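# Assemble two printed parts to match the displayed model

## Task

Join the two 3D-printed parts so they match the completed example sitting on the stand (a museum exhibit piece). The task fails if the robot tips over or is left leaning, or if anything is knocked over or pushed out of the work area.

## Robot and tools

Robot: a Dexmate Vega on a three-wheeled base. It has a Z-folding torso (thigh, shank, chest), a head with a camera, and two seven-joint arms, left and right, each with a two-finger gripper and a wrist camera. The cameras are head_camera, left_wrist_camera and right_wrist_camera. Nothing prevents a tip-over, and a fallen robot cannot recover.

Frames (metres). Base frame: origin on the floor at the robot's turning point, 0.185 m behind the front axle. x points forward, y left, z up. The chest, left_hand and right_hand are reported in this frame. A hand point lies between the fingers, 0.033 m back from the closed tips. The fingers point along the hand's z, close along its y, and the camera sits on the back (-x). Reported hand positions can be off, more so at long reach. Odometry frame: the base frame as it was at the scene's start. base_odometry counts only wheel turns, so slipping is counted as travel. Heading is in rad, left positive.

move: a single action. The optional "cameras" list picks the images returned: ["all"], [] or named cameras. An action is one of two kinds. Kind one: "base" and/or "joints", plus optional "speeds" or "min_time_s". Kind two: "target", alone or with "min_time_s". A move with no action just reports state and images. Unknown keys make the call invalid. Out-of-range values are refused.
- base: one key only, a relative offset from where the base last measured itself. translate_m is in m, forward positive, -2 to 2. strafe_m is in m, left positive, -2 to 2, and the heading may drift about 0.02 rad. rotate_rad is in rad, counter-clockwise positive, -3.2 to 3.2. The front wheels swing to the new direction first (up to 1.1 s).
- joints: a single dictionary covering both arms, torso and head. Each entry is an absolute angle in rad, keyed by joint name. Ranges: torso_hip_rad 0 to 1.57; torso_knee_rad 0 to 3.141; torso_waist_rad -1.57 to 1.57. Chest forward lean is knee - hip - waist. Shoulder pitch ±3.041: positive swings the left arm down, negative swings the right arm down. left_shoulder_yaw_rad -0.423 to 1.523; right_shoulder_yaw_rad -1.523 to 0.423. Upper-arm roll and forearm roll ±3.041. Elbow -3.041 to 0.214 (0 straight, negative bends). Wrist pitch ±1.366: positive tips the left hand down, negative the right. left_wrist_yaw_rad -1.348 to 1.087; right_wrist_yaw_rad -1.087 to 1.348 (positive turns left for both). Grippers 0 (shut) to 0.785, as each finger's angle. head_pan_rad ±2.792; head_tilt_rad and head_camera_tilt_rad about ±1.48 (camera tilt -1.483 to 1.378). The head pans safely only with head_tilt_rad ≤ 0 and camera tilt between -1.1 and 0.9.
- target: an absolute pose for one hand. side is "left" or "right". x, y, z are in m in the base frame, -3 to 3. pitch_deg runs -30 to 95: 90 points the fingers down, 0 is level. heading_deg: 0 points the fingers forward, counter-clockwise positive. roll_deg defaults to 0 (jaw level), positive turns the hand clockwise seen from behind. Heading and roll accept -360 to 360. line_only true demands a straight path or a refusal. One target plays at most 9.9 s. On "short (part of ...)", send it again. Without a straight path the arm swings on an arc and may go wide or flip the hand.
- speeds: caps for this action only. translate_m and strafe_m 0.04 to 0.3 m/s; rotate_rad 0.1 to 0.6 rad/s.
- min_time_s: 0.1 to 8, the minimum duration of the arm and head motions. No action exceeds 15 s.

wait: seconds 0 to 10, plus optional cameras. It commands nothing new.
zoom_image: camera plus region [x0,y0,x1,y1] in pixels of the latest image, at most 504 by 504.
finished_scene: ends the scene irreversibly. The result must hold without the robot.

Result lines. "move" reads done or the worst status. base_status / joint_status: done, off_target (at rest away from the target, possibly still pushing), contact_stop, time_out, not_followed, limit_stop_at_motor_heat, unfinished. A contact_stop or time_out halts that whole group (torso, left arm or right arm) and clears its targets. left_hand_status / right_hand_status: reached (within 10 mm and 2°), short with the error, or refused with a reason. "joint command not followed" or "pose unreachable" means the self-collision check withheld that arm's motion. on_its_own lists unrequested motion. turned_by_wheels and turned_by_imu give rad turned since the last result. An IMU change over 0.03 rad during a straight or sideways drive suggests a bump. base_tilt in degrees (forward, right) carries about 2° of error. Joint torques follow arm joint order, positive toward larger angle, noisy and offset. MOTOR HOT appears at 65 °C; at 80 °C the arm stops for 30-60 s. After a refusal, or a stop during a call, the later move/wait/finished_scene calls in that reply are skipped.

Torso presets (hip, knee, waist): stand 0.469, 1.617, 1.048 (start); stand_high 0.78, 1.57, 0.44; lean_20 0.52, 1.05, 0.18; lean_45 0.52, 1.05, -0.26; low_lean_45 0, 0, -0.79. Extra reach: lean_45 with waist -0.52 or -0.78. Fold the arms before going to low_lean_45. Arm fold (shoulder pitch, shoulder yaw, upper-arm roll, elbow, forearm roll, wrist pitch, wrist yaw): left 1, 0.5, -0.6, -2.5, 0, -0.9, 0; right -1, -0.5, 0.6, -2.5, 0, 0.9, 0.

Gripper: the open pads form a V. The gap at the hand point is about 0.24 x angle - 0.002 m. Squeezing happens only when the command is below the fitting angle. Hard squeezes can eject wide objects, and the gripper's angle does not reveal whether it holds something.

Avoid: arms colliding or pressing on each other (this can end the scene), gripping the other arm's fingers, and arms striking the torso, base or table. The base does not stop on contact, so it may stay pressed against furniture. Watch for tipping when leaning with arms extended, dropping or flinging parts, slamming, and loads over about 4 kg. Contact torque at the load limits (142/76/23.7 N m) causes a 10 s arm fault. After any stop, back the arm off first.

Each tool is called after "Request:" as name(argument=value, ...), one argument or row to a line, values as JSON.

## Session

Request:
move(
)

Scene clock: 0.00 s.
Joint torques (N m): no reading
base_odometry: x=+0.000 y=+0.000 heading=+0.000
turned_by_wheels: +0.000
turned_by_imu: +0.000
base_tilt: forward=-0.4 right=+0.0
base_status: not commanded
joint_positions: torso_hip_rad=+0.469 torso_knee_rad=+1.617 torso_waist_rad=+1.048 left_shoulder_pitch_rad=+2.195 left_shoulder_yaw_rad=+0.019 left_upper_arm_roll_rad=-0.016 left_elbow_rad=-1.103 left_forearm_roll_rad=-0.005 left_wrist_pitch_rad=-0.484 left_wrist_yaw_rad=-0.012 left_gripper_rad=+0.005 right_shoulder_pitch_rad=-2.218 right_shoulder_yaw_rad=-0.002 right_upper_arm_roll_rad=-0.017 right_elbow_rad=-1.100 right_forearm_roll_rad=+0.014 right_wrist_pitch_rad=+0.515 right_wrist_yaw_rad=-0.007 right_gripper_rad=+0.005 head_pan_rad=+0.000 head_tilt_rad=+0.000 head_camera_tilt_rad=+0.000
joint_status: not commanded
chest: x=-0.0112 y=+0.0000 z=+1.4155 quat_wxyz=(+0.999, +0.000, +0.050, +0.000) (m; base frame)
left_hand: x=+0.1774 y=+0.2451 z=+0.6233 quat_wxyz=(+0.418, +0.006, +0.908, +0.006) pitch_deg=+40.5 heading_deg=+0.5 roll_deg=+1.1 back=up (m; base frame)
right_hand: x=+0.1651 y=-0.2240 z=+0.6268 quat_wxyz=(+0.420, +0.005, +0.907, +0.004) pitch_deg=+40.3 heading_deg=+0.2 roll_deg=+0.8 back=up (m; base frame)
pictures: head_camera, left_wrist_camera, right_wrist_camera
Images, in order (width x height): head_camera 896x560, left_wrist_camera 672x420, right_wrist_camera 672x420.

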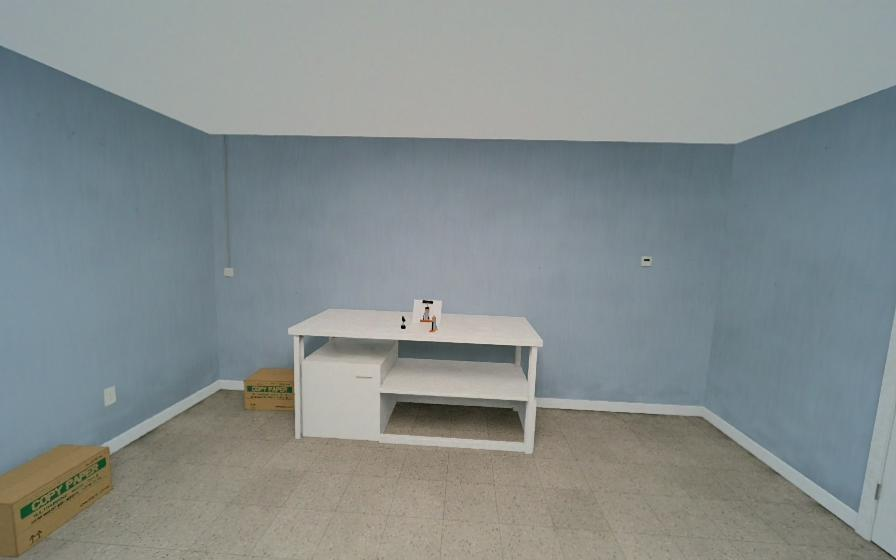

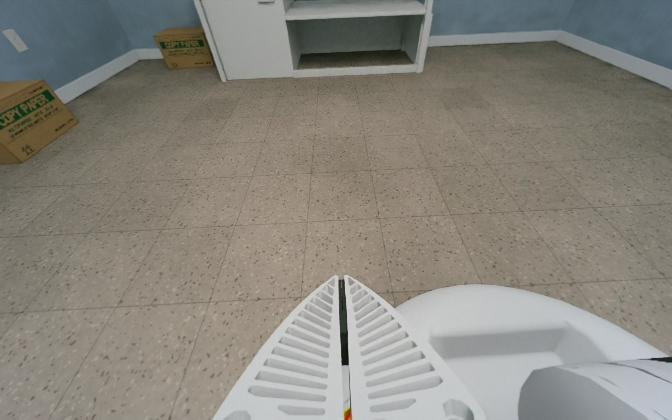

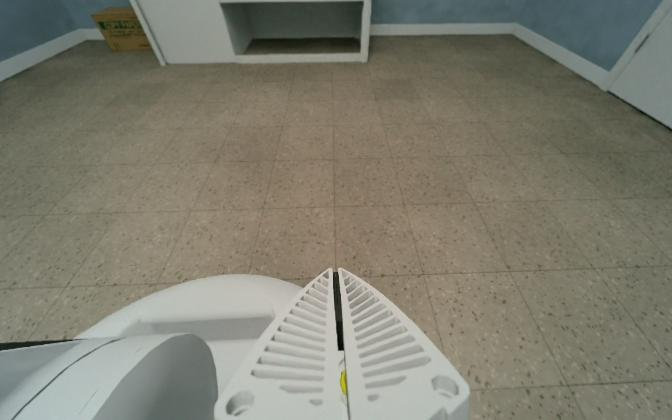

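Request:
zoom_image(
  camera="head_camera",
  region=[380, 290, 470, 346],
)

Request:
zoom_image(
  camera="head_camera",
  region=[270, 280, 560, 460],
)

Scaled by 5.600 from the camera's 896x560 image, which has a finer 960x600 frame.

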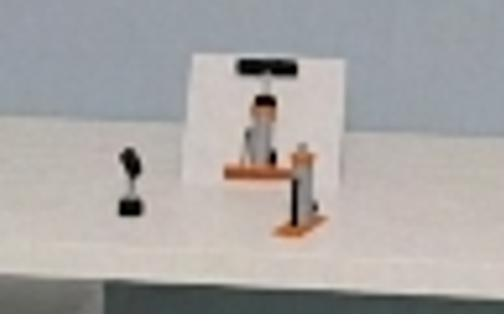

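Scaled by 1.738 from the camera's 896x560 image, which has a finer 960x600 frame.

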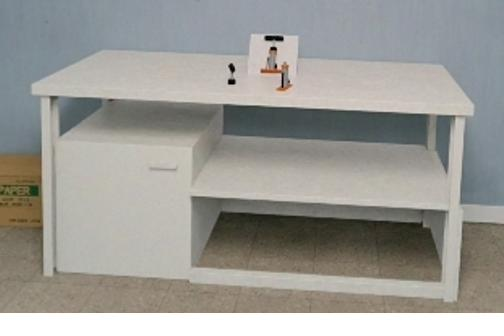

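Request:
move(
  base={"rotate_rad":-0.12},
)

Request:
move(
  base={"translate_m":1.7},
)

Request:
move(
  base={"strafe_m":0.5},
  joints={"head_camera_tilt_rad":0.5},
  cameras=["all"],
)

Request:
zoom_image(
  camera="head_camera",
  region=[300, 100, 600, 290],
)

Scene clock: 10.63 s.
Joint torques (N m): left_arm=[4.36 1.39 -0.25 -2.37 -0.23 -1.52 0.14] | right_arm=[-7.67 2.35 -0.71 -3.22 -0.21 1.47 0.35]
move: done
base_odometry: x=+0.000 y=+0.000 heading=-0.119
turned_by_wheels: -0.119
turned_by_imu: -0.116
base_tilt: forward=-0.5 right=+0.0
base_status: done
joint_positions: torso_hip_rad=+0.469 torso_knee_rad=+1.617 torso_waist_rad=+1.048 left_shoulder_pitch_rad=+2.195 left_shoulder_yaw_rad=+0.019 left_upper_arm_roll_rad=-0.016 left_elbow_rad=-1.103 left_forearm_roll_rad=-0.005 left_wrist_pitch_rad=-0.484 left_wrist_yaw_rad=-0.012 left_gripper_rad=+0.005 right_shoulder_pitch_rad=-2.218 right_shoulder_yaw_rad=-0.002 right_upper_arm_roll_rad=-0.017 right_elbow_rad=-1.100 right_forearm_roll_rad=+0.014 right_wrist_pitch_rad=+0.515 right_wrist_yaw_rad=-0.007 right_gripper_rad=+0.005 head_pan_rad=+0.000 head_tilt_rad=+0.000 head_camera_tilt_rad=+0.000
joint_status: not commanded
chest: x=-0.0112 y=+0.0000 z=+1.4155 quat_wxyz=(+0.999, +0.000, +0.050, +0.000) (m; base frame)
left_hand: x=+0.1774 y=+0.2451 z=+0.6233 quat_wxyz=(+0.418, +0.006, +0.908, +0.006) pitch_deg=+40.5 heading_deg=+0.5 roll_deg=+1.1 back=up (m; base frame)
right_hand: x=+0.1651 y=-0.2240 z=+0.6268 quat_wxyz=(+0.420, +0.005, +0.907, +0.004) pitch_deg=+40.3 heading_deg=+0.2 roll_deg=+0.8 back=up (m; base frame)
pictures: none

Scene clock: 18.13 s.
Joint torques (N m): left_arm=[4.91 3.16 -0.03 -2.96 0.06 -2.02 0.15] | right_arm=[-7.07 0.61 -1.39 -2.6 -0.05 1.36 0.14]
move: done
base_odometry: x=+1.688 y=-0.203 heading=-0.120
turned_by_wheels: -0.001
turned_by_imu: +0.002
base_tilt: forward=-0.5 right=+0.0
base_status: done
joint_positions: torso_hip_rad=+0.469 torso_knee_rad=+1.617 torso_waist_rad=+1.048 left_shoulder_pitch_rad=+2.195 left_shoulder_yaw_rad=+0.019 left_upper_arm_roll_rad=-0.016 left_elbow_rad=-1.103 left_forearm_roll_rad=-0.005 left_wrist_pitch_rad=-0.484 left_wrist_yaw_rad=-0.012 left_gripper_rad=+0.005 right_shoulder_pitch_rad=-2.218 right_shoulder_yaw_rad=-0.002 right_upper_arm_roll_rad=-0.017 right_elbow_rad=-1.100 right_forearm_roll_rad=+0.014 right_wrist_pitch_rad=+0.515 right_wrist_yaw_rad=-0.007 right_gripper_rad=+0.005 head_pan_rad=+0.000 head_tilt_rad=+0.000 head_camera_tilt_rad=+0.000
joint_status: not commanded
chest: x=-0.0111 y=+0.0000 z=+1.4155 quat_wxyz=(+0.999, +0.000, +0.050, +0.000) (m; base frame)
left_hand: x=+0.1774 y=+0.2451 z=+0.6233 quat_wxyz=(+0.418, +0.006, +0.908, +0.006) pitch_deg=+40.5 heading_deg=+0.5 roll_deg=+1.1 back=up (m; base frame)
right_hand: x=+0.1651 y=-0.2240 z=+0.6268 quat_wxyz=(+0.420, +0.005, +0.907, +0.004) pitch_deg=+40.3 heading_deg=+0.2 roll_deg=+0.8 back=up (m; base frame)
pictures: none

Scene clock: 22.30 s.
Joint torques (N m): left_arm=[3.74 1.71 0.1 -3.21 -0.23 -0.76 0.18] | right_arm=[-6.5 1.12 -0.48 -2.07 -0.09 -0.1 0.12]
move: done
base_odometry: x=+1.751 y=+0.294 heading=-0.131
turned_by_wheels: -0.010
turned_by_imu: -0.004
base_tilt: forward=-0.5 right=+0.0
base_status: done
joint_positions: torso_hip_rad=+0.469 torso_knee_rad=+1.617 torso_waist_rad=+1.048 left_shoulder_pitch_rad=+2.195 left_shoulder_yaw_rad=+0.019 left_upper_arm_roll_rad=-0.016 left_elbow_rad=-1.103 left_forearm_roll_rad=-0.005 left_wrist_pitch_rad=-0.484 left_wrist_yaw_rad=-0.012 left_gripper_rad=+0.005 right_shoulder_pitch_rad=-2.218 right_shoulder_yaw_rad=-0.002 right_upper_arm_roll_rad=-0.017 right_elbow_rad=-1.100 right_forearm_roll_rad=+0.014 right_wrist_pitch_rad=+0.515 right_wrist_yaw_rad=-0.007 right_gripper_rad=+0.005 head_pan_rad=+0.000 head_tilt_rad=+0.000 head_camera_tilt_rad=+0.500
joint_status: all done
chest: x=-0.0111 y=+0.0000 z=+1.4155 quat_wxyz=(+0.999, +0.000, +0.050, +0.000) (m; base frame)
left_hand: x=+0.1774 y=+0.2451 z=+0.6233 quat_wxyz=(+0.418, +0.006, +0.908, +0.006) pitch_deg=+40.5 heading_deg=+0.5 roll_deg=+1.1 back=up (m; base frame)
right_hand: x=+0.1651 y=-0.2240 z=+0.6268 quat_wxyz=(+0.420, +0.005, +0.907, +0.004) pitch_deg=+40.3 heading_deg=+0.2 roll_deg=+0.8 back=up (m; base frame)
pictures: head_camera, left_wrist_camera, right_wrist_camera
Images, in order (width x height): head_camera 896x560, left_wrist_camera 672x420, right_wrist_camera 672x420.

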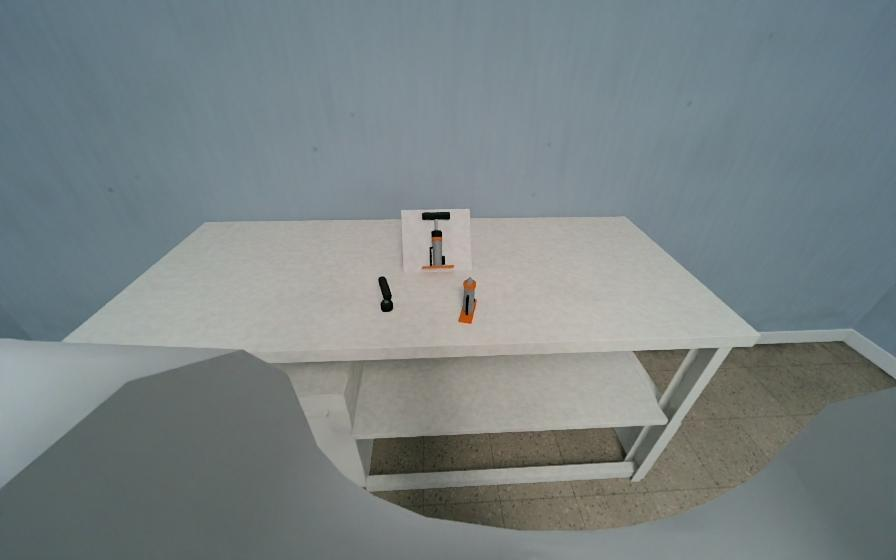

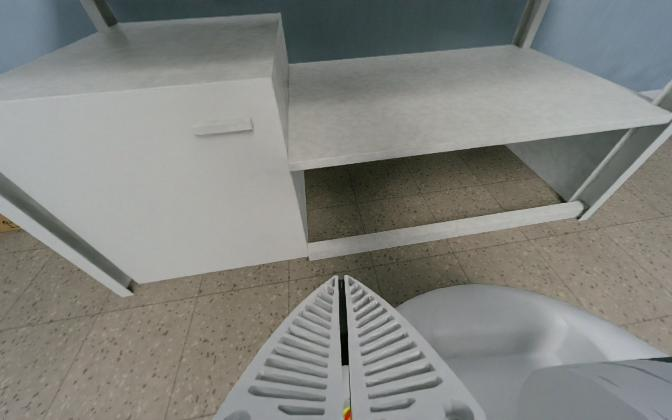

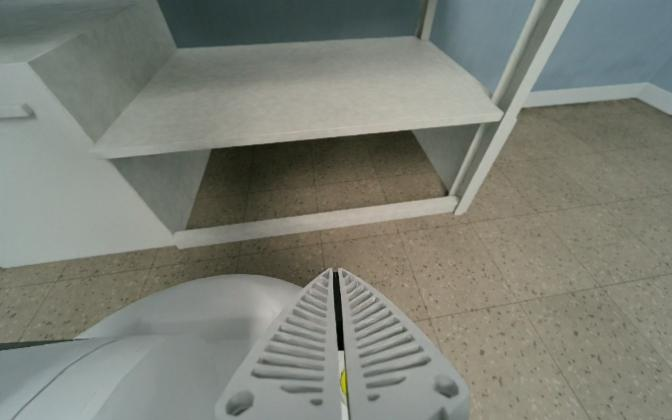

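Scaled by 1.680 from the camera's 896x560 image, which has a finer 960x600 frame.

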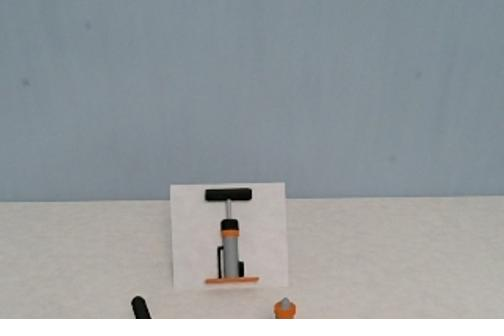

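Request:
zoom_image(
  camera="head_camera",
  region=[360, 200, 500, 330],
)

Scaled by 3.600 from the camera's 896x560 image, which has a finer 960x600 frame.

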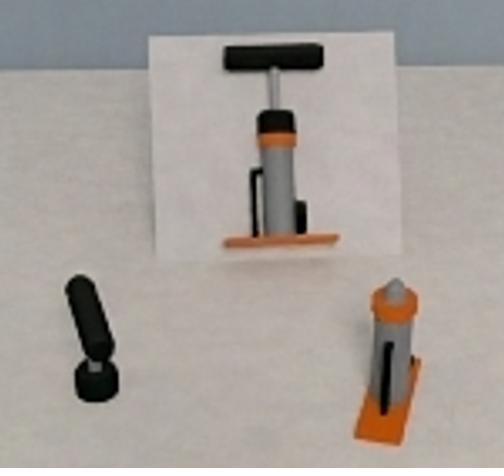

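Request:
move(
  base={"rotate_rad":0.05},
)

Request:
move(
  base={"translate_m":0.28},
  joints={"head_camera_tilt_rad":0.75},
  cameras=["head_camera"],
)

Request:
zoom_image(
  camera="head_camera",
  region=[330, 170, 530, 330],
)

Scene clock: 38.20 s.
Joint torques (N m): left_arm=[2.83 1.01 -0.26 -3.21 -0.22 -0.84 0.06] | right_arm=[-5.28 1.18 0.41 -2.98 -0.36 1.51 0]
move: done
base_odometry: x=+1.751 y=+0.295 heading=-0.081
turned_by_wheels: +0.050
turned_by_imu: +0.049
base_tilt: forward=-0.5 right=+0.0
base_status: done
joint_positions: torso_hip_rad=+0.469 torso_knee_rad=+1.617 torso_waist_rad=+1.048 left_shoulder_pitch_rad=+2.195 left_shoulder_yaw_rad=+0.019 left_upper_arm_roll_rad=-0.016 left_elbow_rad=-1.103 left_forearm_roll_rad=-0.005 left_wrist_pitch_rad=-0.484 left_wrist_yaw_rad=-0.012 left_gripper_rad=+0.005 right_shoulder_pitch_rad=-2.218 right_shoulder_yaw_rad=-0.002 right_upper_arm_roll_rad=-0.017 right_elbow_rad=-1.100 right_forearm_roll_rad=+0.014 right_wrist_pitch_rad=+0.515 right_wrist_yaw_rad=-0.007 right_gripper_rad=+0.005 head_pan_rad=+0.000 head_tilt_rad=+0.000 head_camera_tilt_rad=+0.500
joint_status: not commanded
chest: x=-0.0111 y=+0.0000 z=+1.4155 quat_wxyz=(+0.999, +0.000, +0.050, +0.000) (m; base frame)
left_hand: x=+0.1774 y=+0.2451 z=+0.6233 quat_wxyz=(+0.418, +0.006, +0.908, +0.006) pitch_deg=+40.5 heading_deg=+0.5 roll_deg=+1.1 back=up (m; base frame)
right_hand: x=+0.1651 y=-0.2240 z=+0.6268 quat_wxyz=(+0.420, +0.005, +0.907, +0.004) pitch_deg=+40.3 heading_deg=+0.2 roll_deg=+0.8 back=up (m; base frame)
pictures: none

Scene clock: 41.63 s.
Joint torques (N m): left_arm=[4.43 3.08 -0.62 -2.44 -0.02 -1.3 0.31] | right_arm=[-5.75 0.99 -0.61 -2.71 0.03 0.22 -0.09]
move: done
base_odometry: x=+2.030 y=+0.272 heading=-0.082
turned_by_wheels: -0.001
turned_by_imu: +0.000
base_tilt: forward=-0.5 right=+0.0
base_status: done
joint_positions: torso_hip_rad=+0.469 torso_knee_rad=+1.617 torso_waist_rad=+1.048 left_shoulder_pitch_rad=+2.195 left_shoulder_yaw_rad=+0.019 left_upper_arm_roll_rad=-0.016 left_elbow_rad=-1.103 left_forearm_roll_rad=-0.005 left_wrist_pitch_rad=-0.484 left_wrist_yaw_rad=-0.012 left_gripper_rad=+0.005 right_shoulder_pitch_rad=-2.218 right_shoulder_yaw_rad=-0.002 right_upper_arm_roll_rad=-0.017 right_elbow_rad=-1.100 right_forearm_roll_rad=+0.014 right_wrist_pitch_rad=+0.515 right_wrist_yaw_rad=-0.007 right_gripper_rad=+0.005 head_pan_rad=+0.000 head_tilt_rad=+0.000 head_camera_tilt_rad=+0.750
joint_status: all done
chest: x=-0.0111 y=+0.0000 z=+1.4155 quat_wxyz=(+0.999, +0.000, +0.050, +0.000) (m; base frame)
left_hand: x=+0.1774 y=+0.2451 z=+0.6233 quat_wxyz=(+0.418, +0.006, +0.908, +0.006) pitch_deg=+40.6 heading_deg=+0.5 roll_deg=+1.1 back=up (m; base frame)
right_hand: x=+0.1651 y=-0.2240 z=+0.6268 quat_wxyz=(+0.420, +0.005, +0.907, +0.004) pitch_deg=+40.3 heading_deg=+0.2 roll_deg=+0.8 back=up (m; base frame)
pictures: head_camera
Images, in order (width x height): head_camera 896x560.

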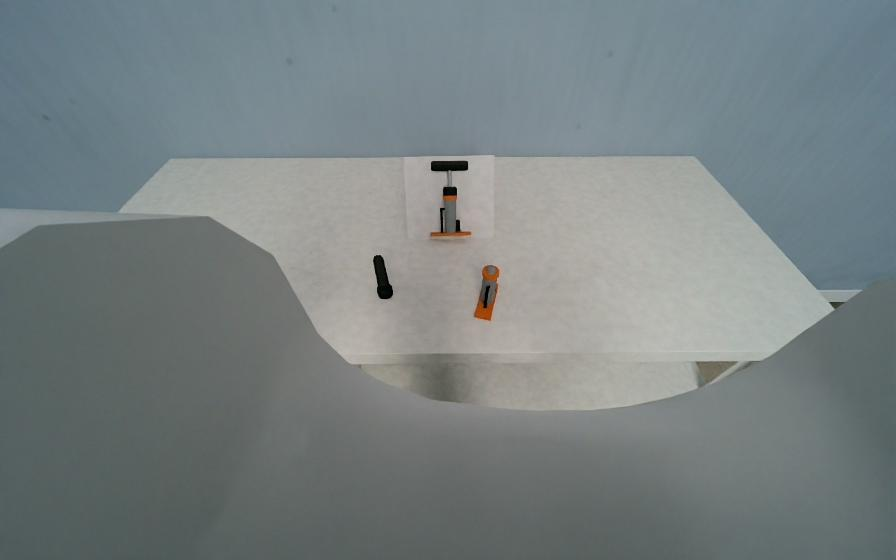

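Scaled by 2.520 from the camera's 896x560 image, which has a finer 960x600 frame.

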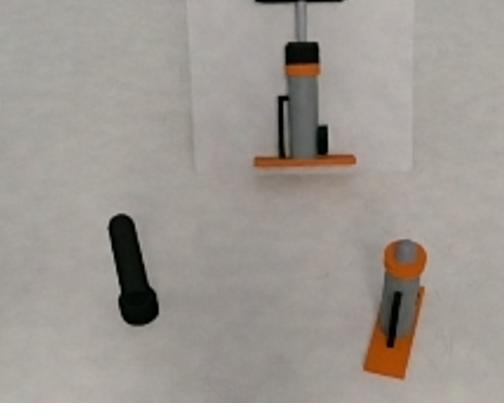

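Request:
move(
  target={"side":"left","x":0.28,"y":0.25,"z":1.0,"pitch_deg":60,"heading_deg":0},
)

Request:
move(
  target={"side":"right","x":0.28,"y":-0.25,"z":1.0,"pitch_deg":60,"heading_deg":0},
)

Request:
move(
  target={"side":"left","x":0.5,"y":0.18,"z":1.05,"pitch_deg":90,"heading_deg":0},
  cameras=["all"],
)

Scene clock: 57.03 s.
Joint torques (N m): left_arm=[-19.66 15.23 -18.86 -30.23 -3.21 -11.31 7.63] | right_arm=[-6.63 0.54 -0.66 -2.34 -0.1 1.55 0.12]
move: short
TORQUE FAULT: left_wrist_yaw_rad reached its load limit. The left arm stopped for 10 seconds, dropped its targets and accepts commands again: back off and push less far. Before the stop ended, the hold on left_wrist_pitch_rad was turned back by 0.6 degrees, the way its load pushed it. The stop added 8.6 s to the call and to motion_time.
base_odometry: x=+2.030 y=+0.272 heading=-0.081
turned_by_wheels: +0.001
turned_by_imu: +0.036
base_tilt: forward=-0.5 right=+0.0
base_status: not commanded
joint_positions: torso_hip_rad=+0.469 torso_knee_rad=+1.617 torso_waist_rad=+1.048 left_shoulder_pitch_rad=+1.926 left_shoulder_yaw_rad=+0.109 left_upper_arm_roll_rad=-0.226 left_elbow_rad=-1.235 left_forearm_roll_rad=+0.119 left_wrist_pitch_rad=-0.397 left_wrist_yaw_rad=-0.104 left_gripper_rad=+0.005 right_shoulder_pitch_rad=-2.218 right_shoulder_yaw_rad=-0.002 right_upper_arm_roll_rad=-0.017 right_elbow_rad=-1.100 right_forearm_roll_rad=+0.014 right_wrist_pitch_rad=+0.515 right_wrist_yaw_rad=-0.007 right_gripper_rad=+0.005 head_pan_rad=+0.000 head_tilt_rad=+0.000 head_camera_tilt_rad=+0.750
joint_status: not commanded
chest: x=-0.0105 y=+0.0000 z=+1.4154 quat_wxyz=(+0.999, +0.000, +0.050, +0.000) (m; base frame)
left_hand: x=+0.4141 y=+0.3739 z=+0.7484 quat_wxyz=(+0.545, +0.076, +0.830, +0.093) pitch_deg=+22.9 heading_deg=+4.4 roll_deg=+14.9 back=up (m; base frame)
left_hand_status: short (part of a checked arc of 10.7 s [the straight line was blocked; over the whole arc the hand travels 3.51 m to end 0.39 m from its start, up to 1.00 m off the straight line; left_shoulder_pitch_rad turns most, 3.30 rad; on the way or at its end the hand turns up to 180 deg from its attitude at the start], the rest not played, planned for 9.9 s): torque_fault, 311 mm and 168.8 deg off.
right_hand: x=+0.1650 y=-0.2240 z=+0.6266 quat_wxyz=(+0.420, +0.005, +0.908, +0.004) pitch_deg=+40.3 heading_deg=+0.2 roll_deg=+0.8 back=up (m; base frame)
pictures: none

not run: a stop came earlier in this reply.

not run: a stop came earlier in this reply.

Request:
move(
  base={"translate_m":-0.3},
  speeds={"translate_m":0.1},
  cameras=["all"],
)

Scene clock: 63.43 s.
Joint torques (N m): left_arm=[-0.83 6.05 -4.41 -6.26 -0.35 -1.41 0.42] | right_arm=[-7.22 2.1 -0.34 -4.13 -0.16 1.09 0.13]
move: done
base_odometry: x=+1.731 y=+0.296 heading=-0.080
turned_by_wheels: +0.001
turned_by_imu: +0.003
base_tilt: forward=-0.5 right=+0.0
base_status: done
joint_positions: torso_hip_rad=+0.469 torso_knee_rad=+1.617 torso_waist_rad=+1.048 left_shoulder_pitch_rad=+1.925 left_shoulder_yaw_rad=+0.109 left_upper_arm_roll_rad=-0.227 left_elbow_rad=-1.238 left_forearm_roll_rad=+0.118 left_wrist_pitch_rad=-0.399 left_wrist_yaw_rad=-0.102 left_gripper_rad=+0.005 right_shoulder_pitch_rad=-2.218 right_shoulder_yaw_rad=-0.002 right_upper_arm_roll_rad=-0.017 right_elbow_rad=-1.100 right_forearm_roll_rad=+0.014 right_wrist_pitch_rad=+0.515 right_wrist_yaw_rad=-0.007 right_gripper_rad=+0.005 head_pan_rad=+0.000 head_tilt_rad=+0.000 head_camera_tilt_rad=+0.750
joint_status: not commanded
chest: x=-0.0112 y=+0.0000 z=+1.4155 quat_wxyz=(+0.999, +0.000, +0.050, +0.000) (m; base frame)
left_hand: x=+0.4160 y=+0.3752 z=+0.7516 quat_wxyz=(+0.548, +0.076, +0.828, +0.094) pitch_deg=+22.5 heading_deg=+4.6 roll_deg=+15.0 back=up (m; base frame)
right_hand: x=+0.1650 y=-0.2240 z=+0.6268 quat_wxyz=(+0.420, +0.005, +0.907, +0.004) pitch_deg=+40.3 heading_deg=+0.2 roll_deg=+0.8 back=up (m; base frame)
pictures: head_camera, left_wrist_camera, right_wrist_camera
Images, in order (width x height): head_camera 896x560, left_wrist_camera 672x420, right_wrist_camera 672x420.

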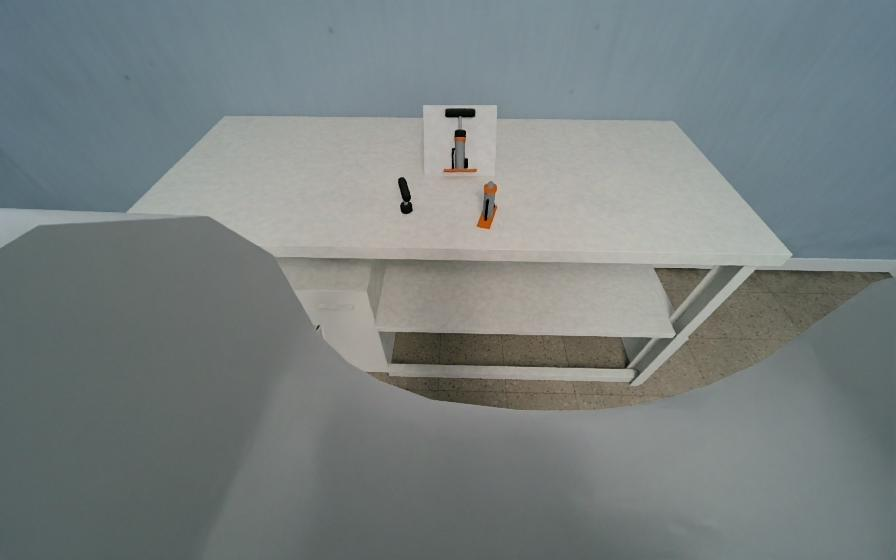

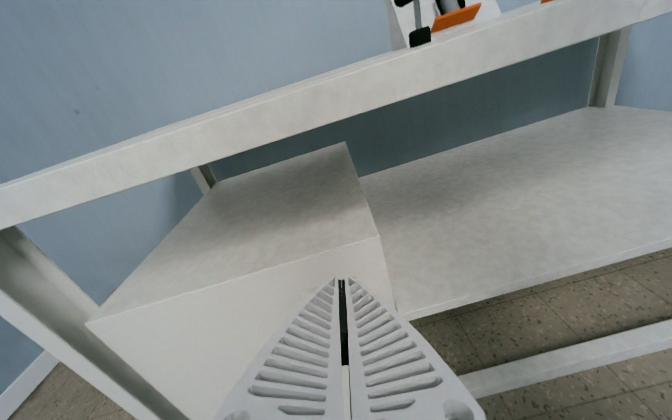

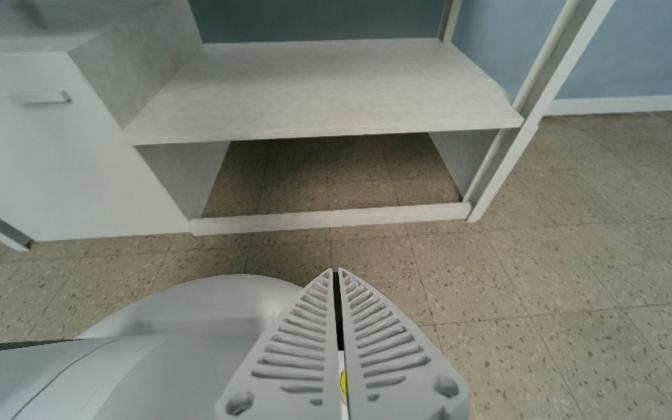

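Request:
move(
  joints={"left_shoulder_pitch_rad":1.9,"left_shoulder_yaw_rad":0.1,"left_upper_arm_roll_rad":0,"left_elbow_rad":-2.0,"left_forearm_roll_rad":0,"left_wrist_pitch_rad":0.9,"left_wrist_yaw_rad":0,"right_shoulder_pitch_rad":-1.9,"right_shoulder_yaw_rad":-0.1,"right_upper_arm_roll_rad":0,"right_elbow_rad":-2.0,"right_forearm_roll_rad":0,"right_wrist_pitch_rad":-0.9,"right_wrist_yaw_rad":0},
  cameras=["all"],
)

Scene clock: 74.50 s.
Joint torques (N m): left_arm=[-4.32 -0.83 1.72 -7.75 0.01 -1.24 0.43] | right_arm=[9.15 -2.84 5.66 -7.29 -1.04 0.82 0.3]
move: done
base_odometry: x=+1.731 y=+0.296 heading=-0.080
turned_by_wheels: +0.000
turned_by_imu: +0.002
base_tilt: forward=-0.5 right=+0.0
base_status: not commanded
joint_positions: torso_hip_rad=+0.469 torso_knee_rad=+1.617 torso_waist_rad=+1.048 left_shoulder_pitch_rad=+1.900 left_shoulder_yaw_rad=+0.100 left_upper_arm_roll_rad=-0.001 left_elbow_rad=-1.998 left_forearm_roll_rad=+0.000 left_wrist_pitch_rad=+0.898 left_wrist_yaw_rad=+0.000 left_gripper_rad=+0.005 right_shoulder_pitch_rad=-1.902 right_shoulder_yaw_rad=-0.099 right_upper_arm_roll_rad=+0.000 right_elbow_rad=-1.996 right_forearm_roll_rad=+0.000 right_wrist_pitch_rad=-0.895 right_wrist_yaw_rad=+0.000 right_gripper_rad=+0.005 head_pan_rad=+0.000 head_tilt_rad=+0.000 head_camera_tilt_rad=+0.750
joint_status: all done
chest: x=-0.0112 y=+0.0000 z=+1.4155 quat_wxyz=(+0.999, +0.000, +0.050, +0.000) (m; base frame)
left_hand: x=+0.4209 y=+0.2671 z=+0.7639 quat_wxyz=(+0.329, +0.035, +0.943, +0.036) pitch_deg=+51.3 heading_deg=+4.2 roll_deg=+8.4 back=up (m; base frame)
right_hand: x=+0.4200 y=-0.2664 z=+0.7628 quat_wxyz=(+0.329, -0.035, +0.943, -0.036) pitch_deg=+51.4 heading_deg=-4.1 roll_deg=-8.3 back=up (m; base frame)
pictures: head_camera, left_wrist_camera, right_wrist_camera
Images, in order (width x height): head_camera 896x560, left_wrist_camera 672x420, right_wrist_camera 672x420.

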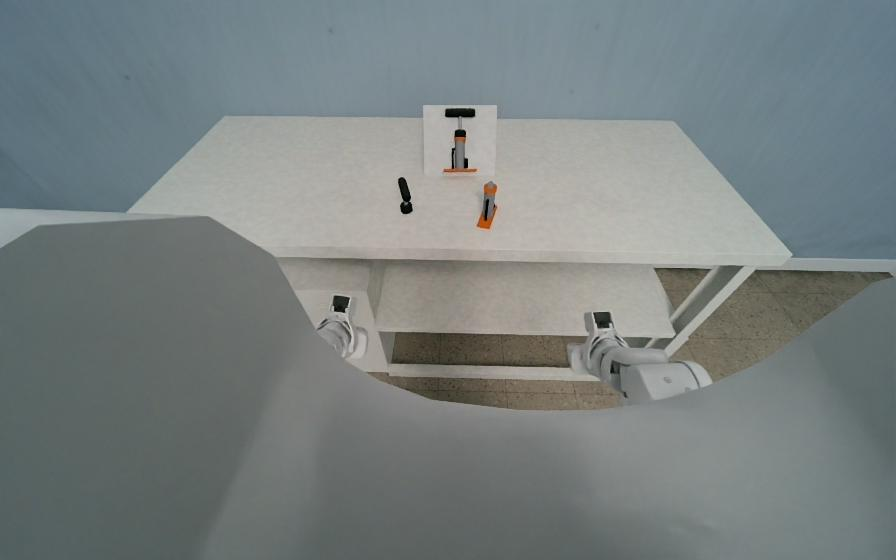

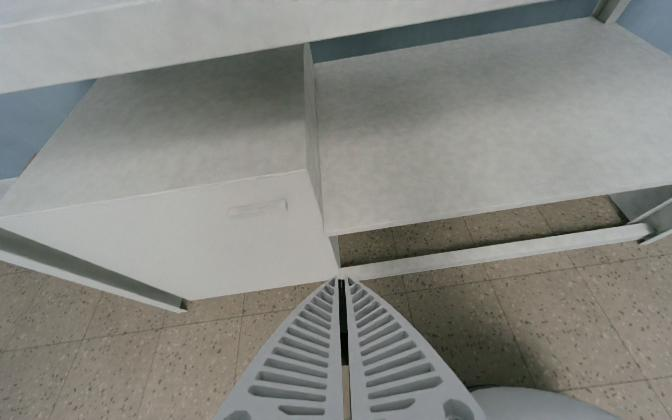

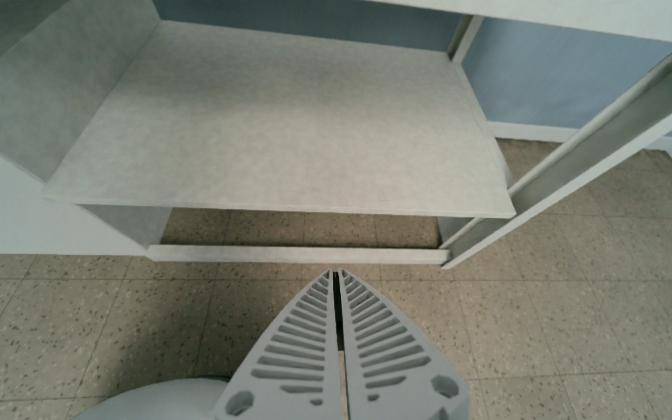

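Request:
move(
  joints={"left_shoulder_pitch_rad":1.7,"left_elbow_rad":-2.4,"left_wrist_pitch_rad":1.3,"right_shoulder_pitch_rad":-1.7,"right_elbow_rad":-2.4,"right_wrist_pitch_rad":-1.3},
)

Request:
move(
  base={"translate_m":0.28},
  speeds={"translate_m":0.15},
  cameras=["all"],
)

Scene clock: 80.73 s.
Joint torques (N m): left_arm=[-6.72 1.54 0.79 -6.48 0.09 -1.06 0.26] | right_arm=[11.84 -2.98 6.35 -8 -1.14 -0.06 0.4]
move: done
base_odometry: x=+1.731 y=+0.296 heading=-0.080
turned_by_wheels: +0.000
turned_by_imu: +0.001
base_tilt: forward=-0.5 right=+0.0
base_status: not commanded
joint_positions: torso_hip_rad=+0.469 torso_knee_rad=+1.617 torso_waist_rad=+1.048 left_shoulder_pitch_rad=+1.703 left_shoulder_yaw_rad=+0.100 left_upper_arm_roll_rad=+0.000 left_elbow_rad=-2.395 left_forearm_roll_rad=+0.000 left_wrist_pitch_rad=+1.295 left_wrist_yaw_rad=+0.000 left_gripper_rad=+0.005 right_shoulder_pitch_rad=-1.703 right_shoulder_yaw_rad=-0.100 right_upper_arm_roll_rad=+0.000 right_elbow_rad=-2.395 right_forearm_roll_rad=+0.000 right_wrist_pitch_rad=-1.295 right_wrist_yaw_rad=+0.000 right_gripper_rad=+0.005 head_pan_rad=+0.000 head_tilt_rad=+0.000 head_camera_tilt_rad=+0.750
joint_status: all done
chest: x=-0.0112 y=+0.0000 z=+1.4155 quat_wxyz=(+0.999, +0.000, +0.050, +0.000) (m; base frame)
left_hand: x=+0.5137 y=+0.2573 z=+0.9648 quat_wxyz=(+0.420, +0.031, +0.906, +0.039) pitch_deg=+40.1 heading_deg=+3.4 roll_deg=+7.3 back=up (m; base frame)
right_hand: x=+0.5136 y=-0.2571 z=+0.9647 quat_wxyz=(+0.420, -0.031, +0.906, -0.039) pitch_deg=+40.1 heading_deg=-3.4 roll_deg=-7.3 back=up (m; base frame)
pictures: none

Scene clock: 83.77 s.
Joint torques (N m): left_arm=[-5.7 -0.15 0.68 -7.76 0.14 -1.55 0.32] | right_arm=[10.57 -2.21 3.98 -7.37 -0.5 1.27 0.32]
move: done
base_odometry: x=+2.010 y=+0.274 heading=-0.079
turned_by_wheels: +0.001
turned_by_imu: +0.001
base_tilt: forward=-0.5 right=+0.0
base_status: done
joint_positions: torso_hip_rad=+0.469 torso_knee_rad=+1.617 torso_waist_rad=+1.048 left_shoulder_pitch_rad=+1.700 left_shoulder_yaw_rad=+0.100 left_upper_arm_roll_rad=+0.000 left_elbow_rad=-2.400 left_forearm_roll_rad=+0.000 left_wrist_pitch_rad=+1.300 left_wrist_yaw_rad=+0.000 left_gripper_rad=+0.005 right_shoulder_pitch_rad=-1.700 right_shoulder_yaw_rad=-0.100 right_upper_arm_roll_rad=+0.000 right_elbow_rad=-2.400 right_forearm_roll_rad=+0.000 right_wrist_pitch_rad=-1.300 right_wrist_yaw_rad=+0.000 right_gripper_rad=+0.005 head_pan_rad=+0.000 head_tilt_rad=+0.000 head_camera_tilt_rad=+0.750
joint_status: not commanded
chest: x=-0.0111 y=+0.0000 z=+1.4155 quat_wxyz=(+0.999, +0.000, +0.050, +0.000) (m; base frame)
left_hand: x=+0.5143 y=+0.2572 z=+0.9674 quat_wxyz=(+0.421, +0.031, +0.906, +0.039) pitch_deg=+40.0 heading_deg=+3.4 roll_deg=+7.3 back=up (m; base frame)
right_hand: x=+0.5143 y=-0.2570 z=+0.9673 quat_wxyz=(+0.421, -0.031, +0.906, -0.039) pitch_deg=+40.0 heading_deg=-3.4 roll_deg=-7.3 back=up (m; base frame)
pictures: head_camera, left_wrist_camera, right_wrist_camera
Images, in order (width x height): head_camera 896x560, left_wrist_camera 672x420, right_wrist_camera 672x420.

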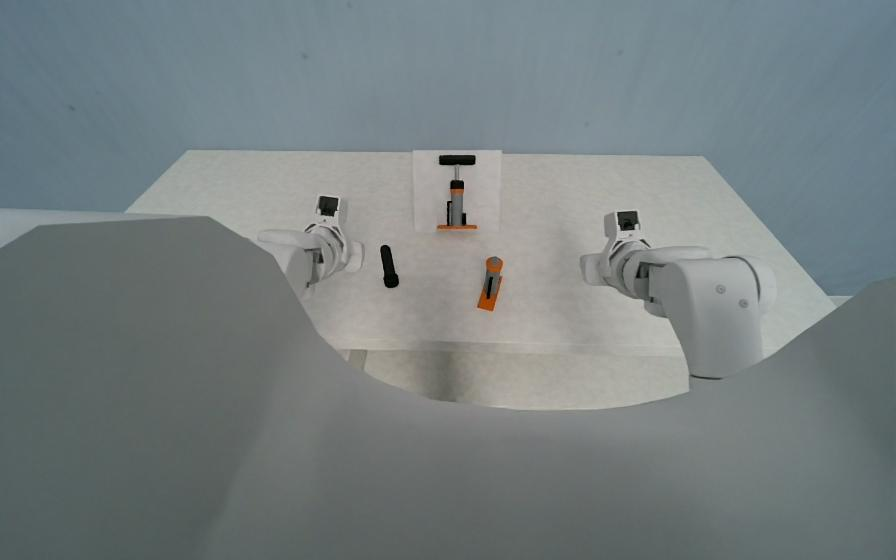

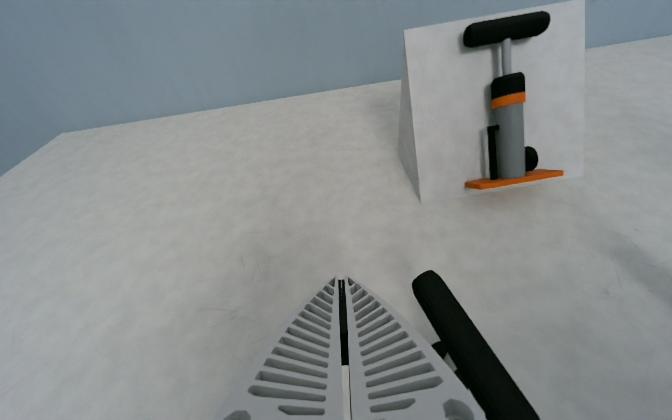

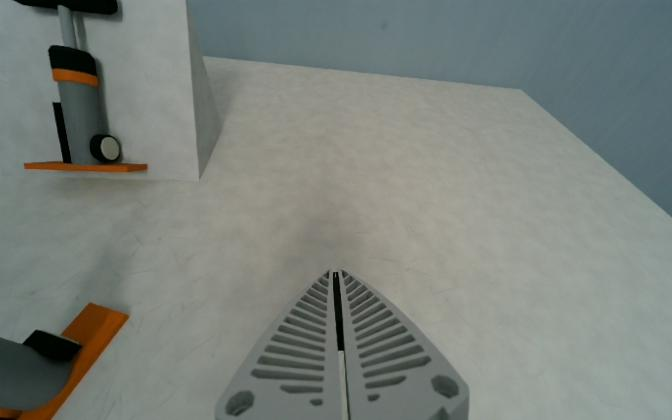

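Request:
move(
  target={"side":"left","x":0.56,"y":0.20,"z":1.0,"pitch_deg":85,"heading_deg":0},
  cameras=["all"],
)

Scene clock: 103.43 s.
Joint torques (N m): left_arm=[-13 3.78 -7.3 -1.03 -0.26 -0.45 -0.21] | right_arm=[12.31 -1.07 3.47 -6.86 -0.88 0.91 0.52]
move: done
base_odometry: x=+2.010 y=+0.274 heading=-0.079
turned_by_wheels: +0.000
turned_by_imu: +0.002
base_tilt: forward=-0.4 right=+0.0
base_status: not commanded
joint_positions: torso_hip_rad=+0.469 torso_knee_rad=+1.617 torso_waist_rad=+1.048 left_shoulder_pitch_rad=+0.199 left_shoulder_yaw_rad=+0.667 left_upper_arm_roll_rad=+1.318 left_elbow_rad=-1.186 left_forearm_roll_rad=+0.473 left_wrist_pitch_rad=-1.063 left_wrist_yaw_rad=-1.345 left_gripper_rad=+0.005 right_shoulder_pitch_rad=-1.700 right_shoulder_yaw_rad=-0.100 right_upper_arm_roll_rad=+0.000 right_elbow_rad=-2.400 right_forearm_roll_rad=+0.000 right_wrist_pitch_rad=-1.300 right_wrist_yaw_rad=+0.000 right_gripper_rad=+0.005 head_pan_rad=+0.000 head_tilt_rad=+0.000 head_camera_tilt_rad=+0.750
joint_status: not commanded
chest: x=-0.0111 y=+0.0000 z=+1.4155 quat_wxyz=(+0.999, +0.000, +0.050, +0.000) (m; base frame)
left_hand: x=+0.5597 y=+0.1965 z=+0.9995 quat_wxyz=(+0.004, +0.999, +0.001, +0.043) pitch_deg=+85.0 heading_deg=+0.1 roll_deg=+0.0 (m; base frame)
left_hand_status: reached (checked arc [the straight line was blocked; over the whole arc the hand travels 1.07 m to end 0.08 m from its start, up to 0.42 m off the straight line; left_wrist_pitch_rad turns most, 2.37 rad; on the way or at its end the hand turns up to 176 deg from its attitude at the start], planned for 7.7 s): 4 mm and 0.4 deg off.
right_hand: x=+0.5143 y=-0.2570 z=+0.9673 quat_wxyz=(+0.421, -0.031, +0.906, -0.039) pitch_deg=+40.0 heading_deg=-3.4 roll_deg=-7.3 back=up (m; base frame)
pictures: head_camera, left_wrist_camera, right_wrist_camera
Images, in order (width x height): head_camera 896x560, left_wrist_camera 672x420, right_wrist_camera 672x420.

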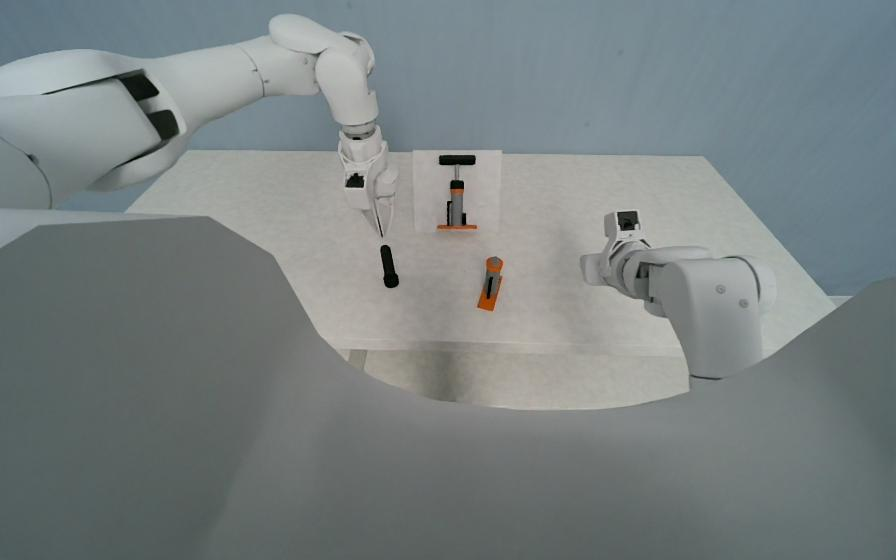

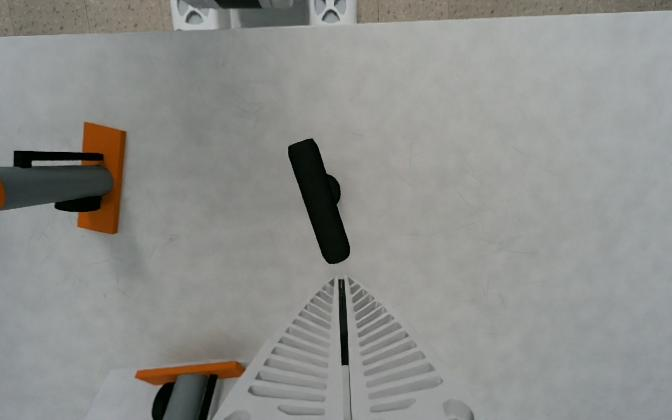

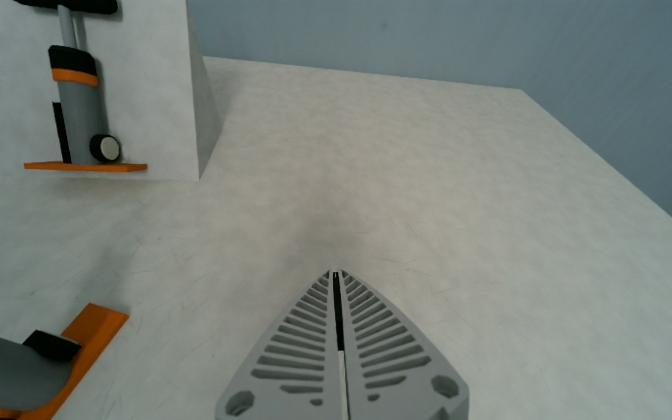

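Request:
move(
  target={"side":"left","x":0.50,"y":0.19,"z":1.0,"pitch_deg":90,"heading_deg":0,"line_only":true},
  cameras=["left_wrist_camera"],
)

Request:
move(
  target={"side":"left","x":0.50,"y":0.19,"z":0.94,"pitch_deg":90,"heading_deg":0,"line_only":true},
  cameras=["left_wrist_camera","head_camera"],
)

Scene clock: 112.77 s.
Joint torques (N m): left_arm=[-13.63 3.71 -8.23 -1.7 -0.69 -0.16 -0.18] | right_arm=[12.17 -1.49 5.37 -6.42 -0.72 0.14 0.32]
move: done
base_odometry: x=+2.010 y=+0.274 heading=-0.079
turned_by_wheels: +0.000
turned_by_imu: +0.001
base_tilt: forward=-0.4 right=+0.0
base_status: not commanded
joint_positions: torso_hip_rad=+0.469 torso_knee_rad=+1.617 torso_waist_rad=+1.048 left_shoulder_pitch_rad=+0.071 left_shoulder_yaw_rad=+0.785 left_upper_arm_roll_rad=+1.568 left_elbow_rad=-1.427 left_forearm_roll_rad=+0.282 left_wrist_pitch_rad=-0.910 left_wrist_yaw_rad=-1.348 left_gripper_rad=+0.005 right_shoulder_pitch_rad=-1.700 right_shoulder_yaw_rad=-0.100 right_upper_arm_roll_rad=+0.000 right_elbow_rad=-2.400 right_forearm_roll_rad=+0.000 right_wrist_pitch_rad=-1.300 right_wrist_yaw_rad=+0.000 right_gripper_rad=+0.005 head_pan_rad=+0.000 head_tilt_rad=+0.000 head_camera_tilt_rad=+0.750
joint_status: not commanded
chest: x=-0.0111 y=+0.0000 z=+1.4155 quat_wxyz=(+0.999, +0.000, +0.050, +0.000) (m; base frame)
left_hand: x=+0.5016 y=+0.1899 z=+1.0001 quat_wxyz=(+0.000, +1.000, +0.000, +0.001) pitch_deg=+89.9 heading_deg=+0.0 roll_deg=+0.0 (m; base frame)
left_hand_status: reached (straight line, planned for 1.1 s): 2 mm and 0.1 deg off.
right_hand: x=+0.5143 y=-0.2570 z=+0.9673 quat_wxyz=(+0.421, -0.031, +0.906, -0.039) pitch_deg=+40.0 heading_deg=-3.4 roll_deg=-7.3 back=up (m; base frame)
pictures: left_wrist_camera
Images, in order (width x height): left_wrist_camera 672x420.

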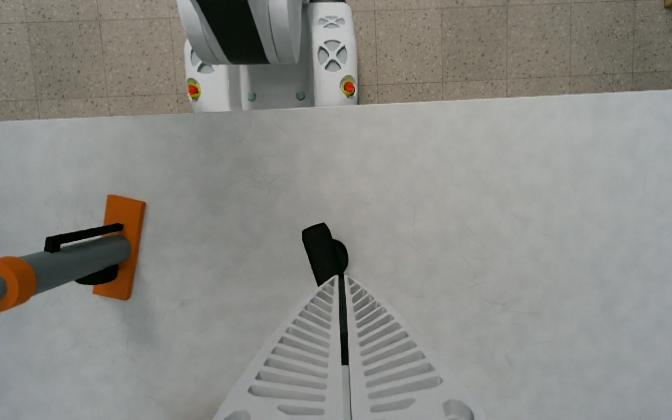

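Scene clock: 114.87 s.
Joint torques (N m): left_arm=[6.14 2.07 7.2 5.63 2.74 -0.06 -1.38] | right_arm=[13.42 -3.23 5.31 -7.21 -0.71 0 0.24]
move: done
base_odometry: x=+2.010 y=+0.274 heading=-0.079
turned_by_wheels: +0.000
turned_by_imu: +0.000
base_tilt: forward=-0.5 right=+0.0
base_status: not commanded
joint_positions: torso_hip_rad=+0.469 torso_knee_rad=+1.617 torso_waist_rad=+1.048 left_shoulder_pitch_rad=+0.165 left_shoulder_yaw_rad=+0.744 left_upper_arm_roll_rad=+1.564 left_elbow_rad=-1.357 left_forearm_roll_rad=+0.438 left_wrist_pitch_rad=-0.913 left_wrist_yaw_rad=-1.219 left_gripper_rad=+0.005 right_shoulder_pitch_rad=-1.700 right_shoulder_yaw_rad=-0.100 right_upper_arm_roll_rad=+0.000 right_elbow_rad=-2.400 right_forearm_roll_rad=+0.000 right_wrist_pitch_rad=-1.300 right_wrist_yaw_rad=+0.000 right_gripper_rad=+0.005 head_pan_rad=+0.000 head_tilt_rad=+0.000 head_camera_tilt_rad=+0.750
joint_status: not commanded
chest: x=-0.0119 y=+0.0000 z=+1.4155 quat_wxyz=(+0.999, +0.000, +0.050, +0.000) (m; base frame)
left_hand: x=+0.5005 y=+0.1890 z=+0.9436 quat_wxyz=(+0.001, +1.000, +0.000, +0.001) pitch_deg=+89.8 heading_deg=+0.0 roll_deg=+0.0 (m; base frame)
left_hand_status: reached (straight line, planned for 0.8 s): 4 mm and 0.2 deg off.
right_hand: x=+0.5140 y=-0.2570 z=+0.9678 quat_wxyz=(+0.421, -0.031, +0.905, -0.039) pitch_deg=+39.9 heading_deg=-3.4 roll_deg=-7.3 back=up (m; base frame)
pictures: head_camera, left_wrist_camera
Images, in order (width x height): head_camera 896x560, left_wrist_camera 672x420.

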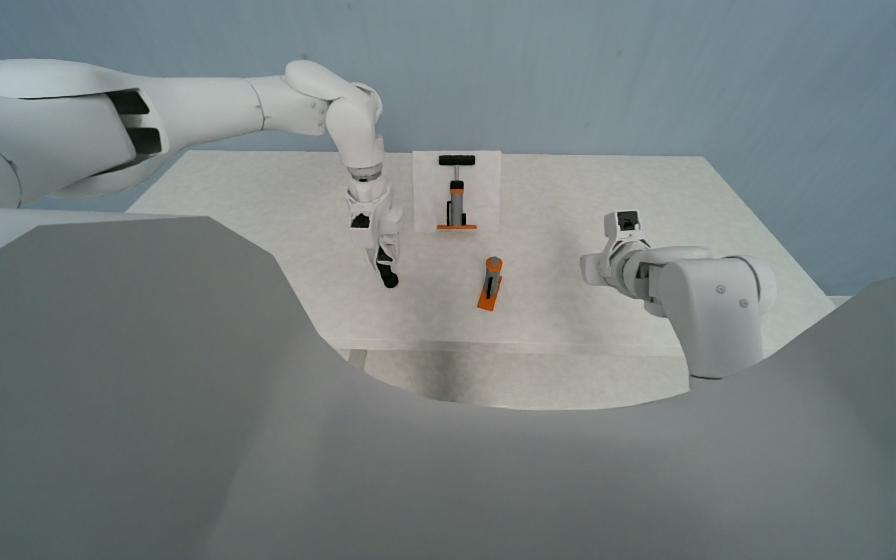

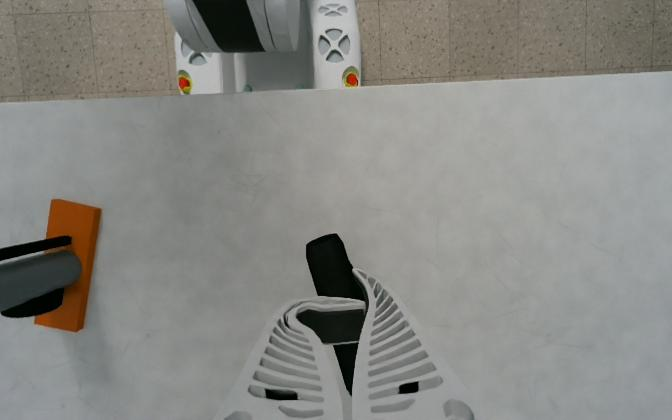

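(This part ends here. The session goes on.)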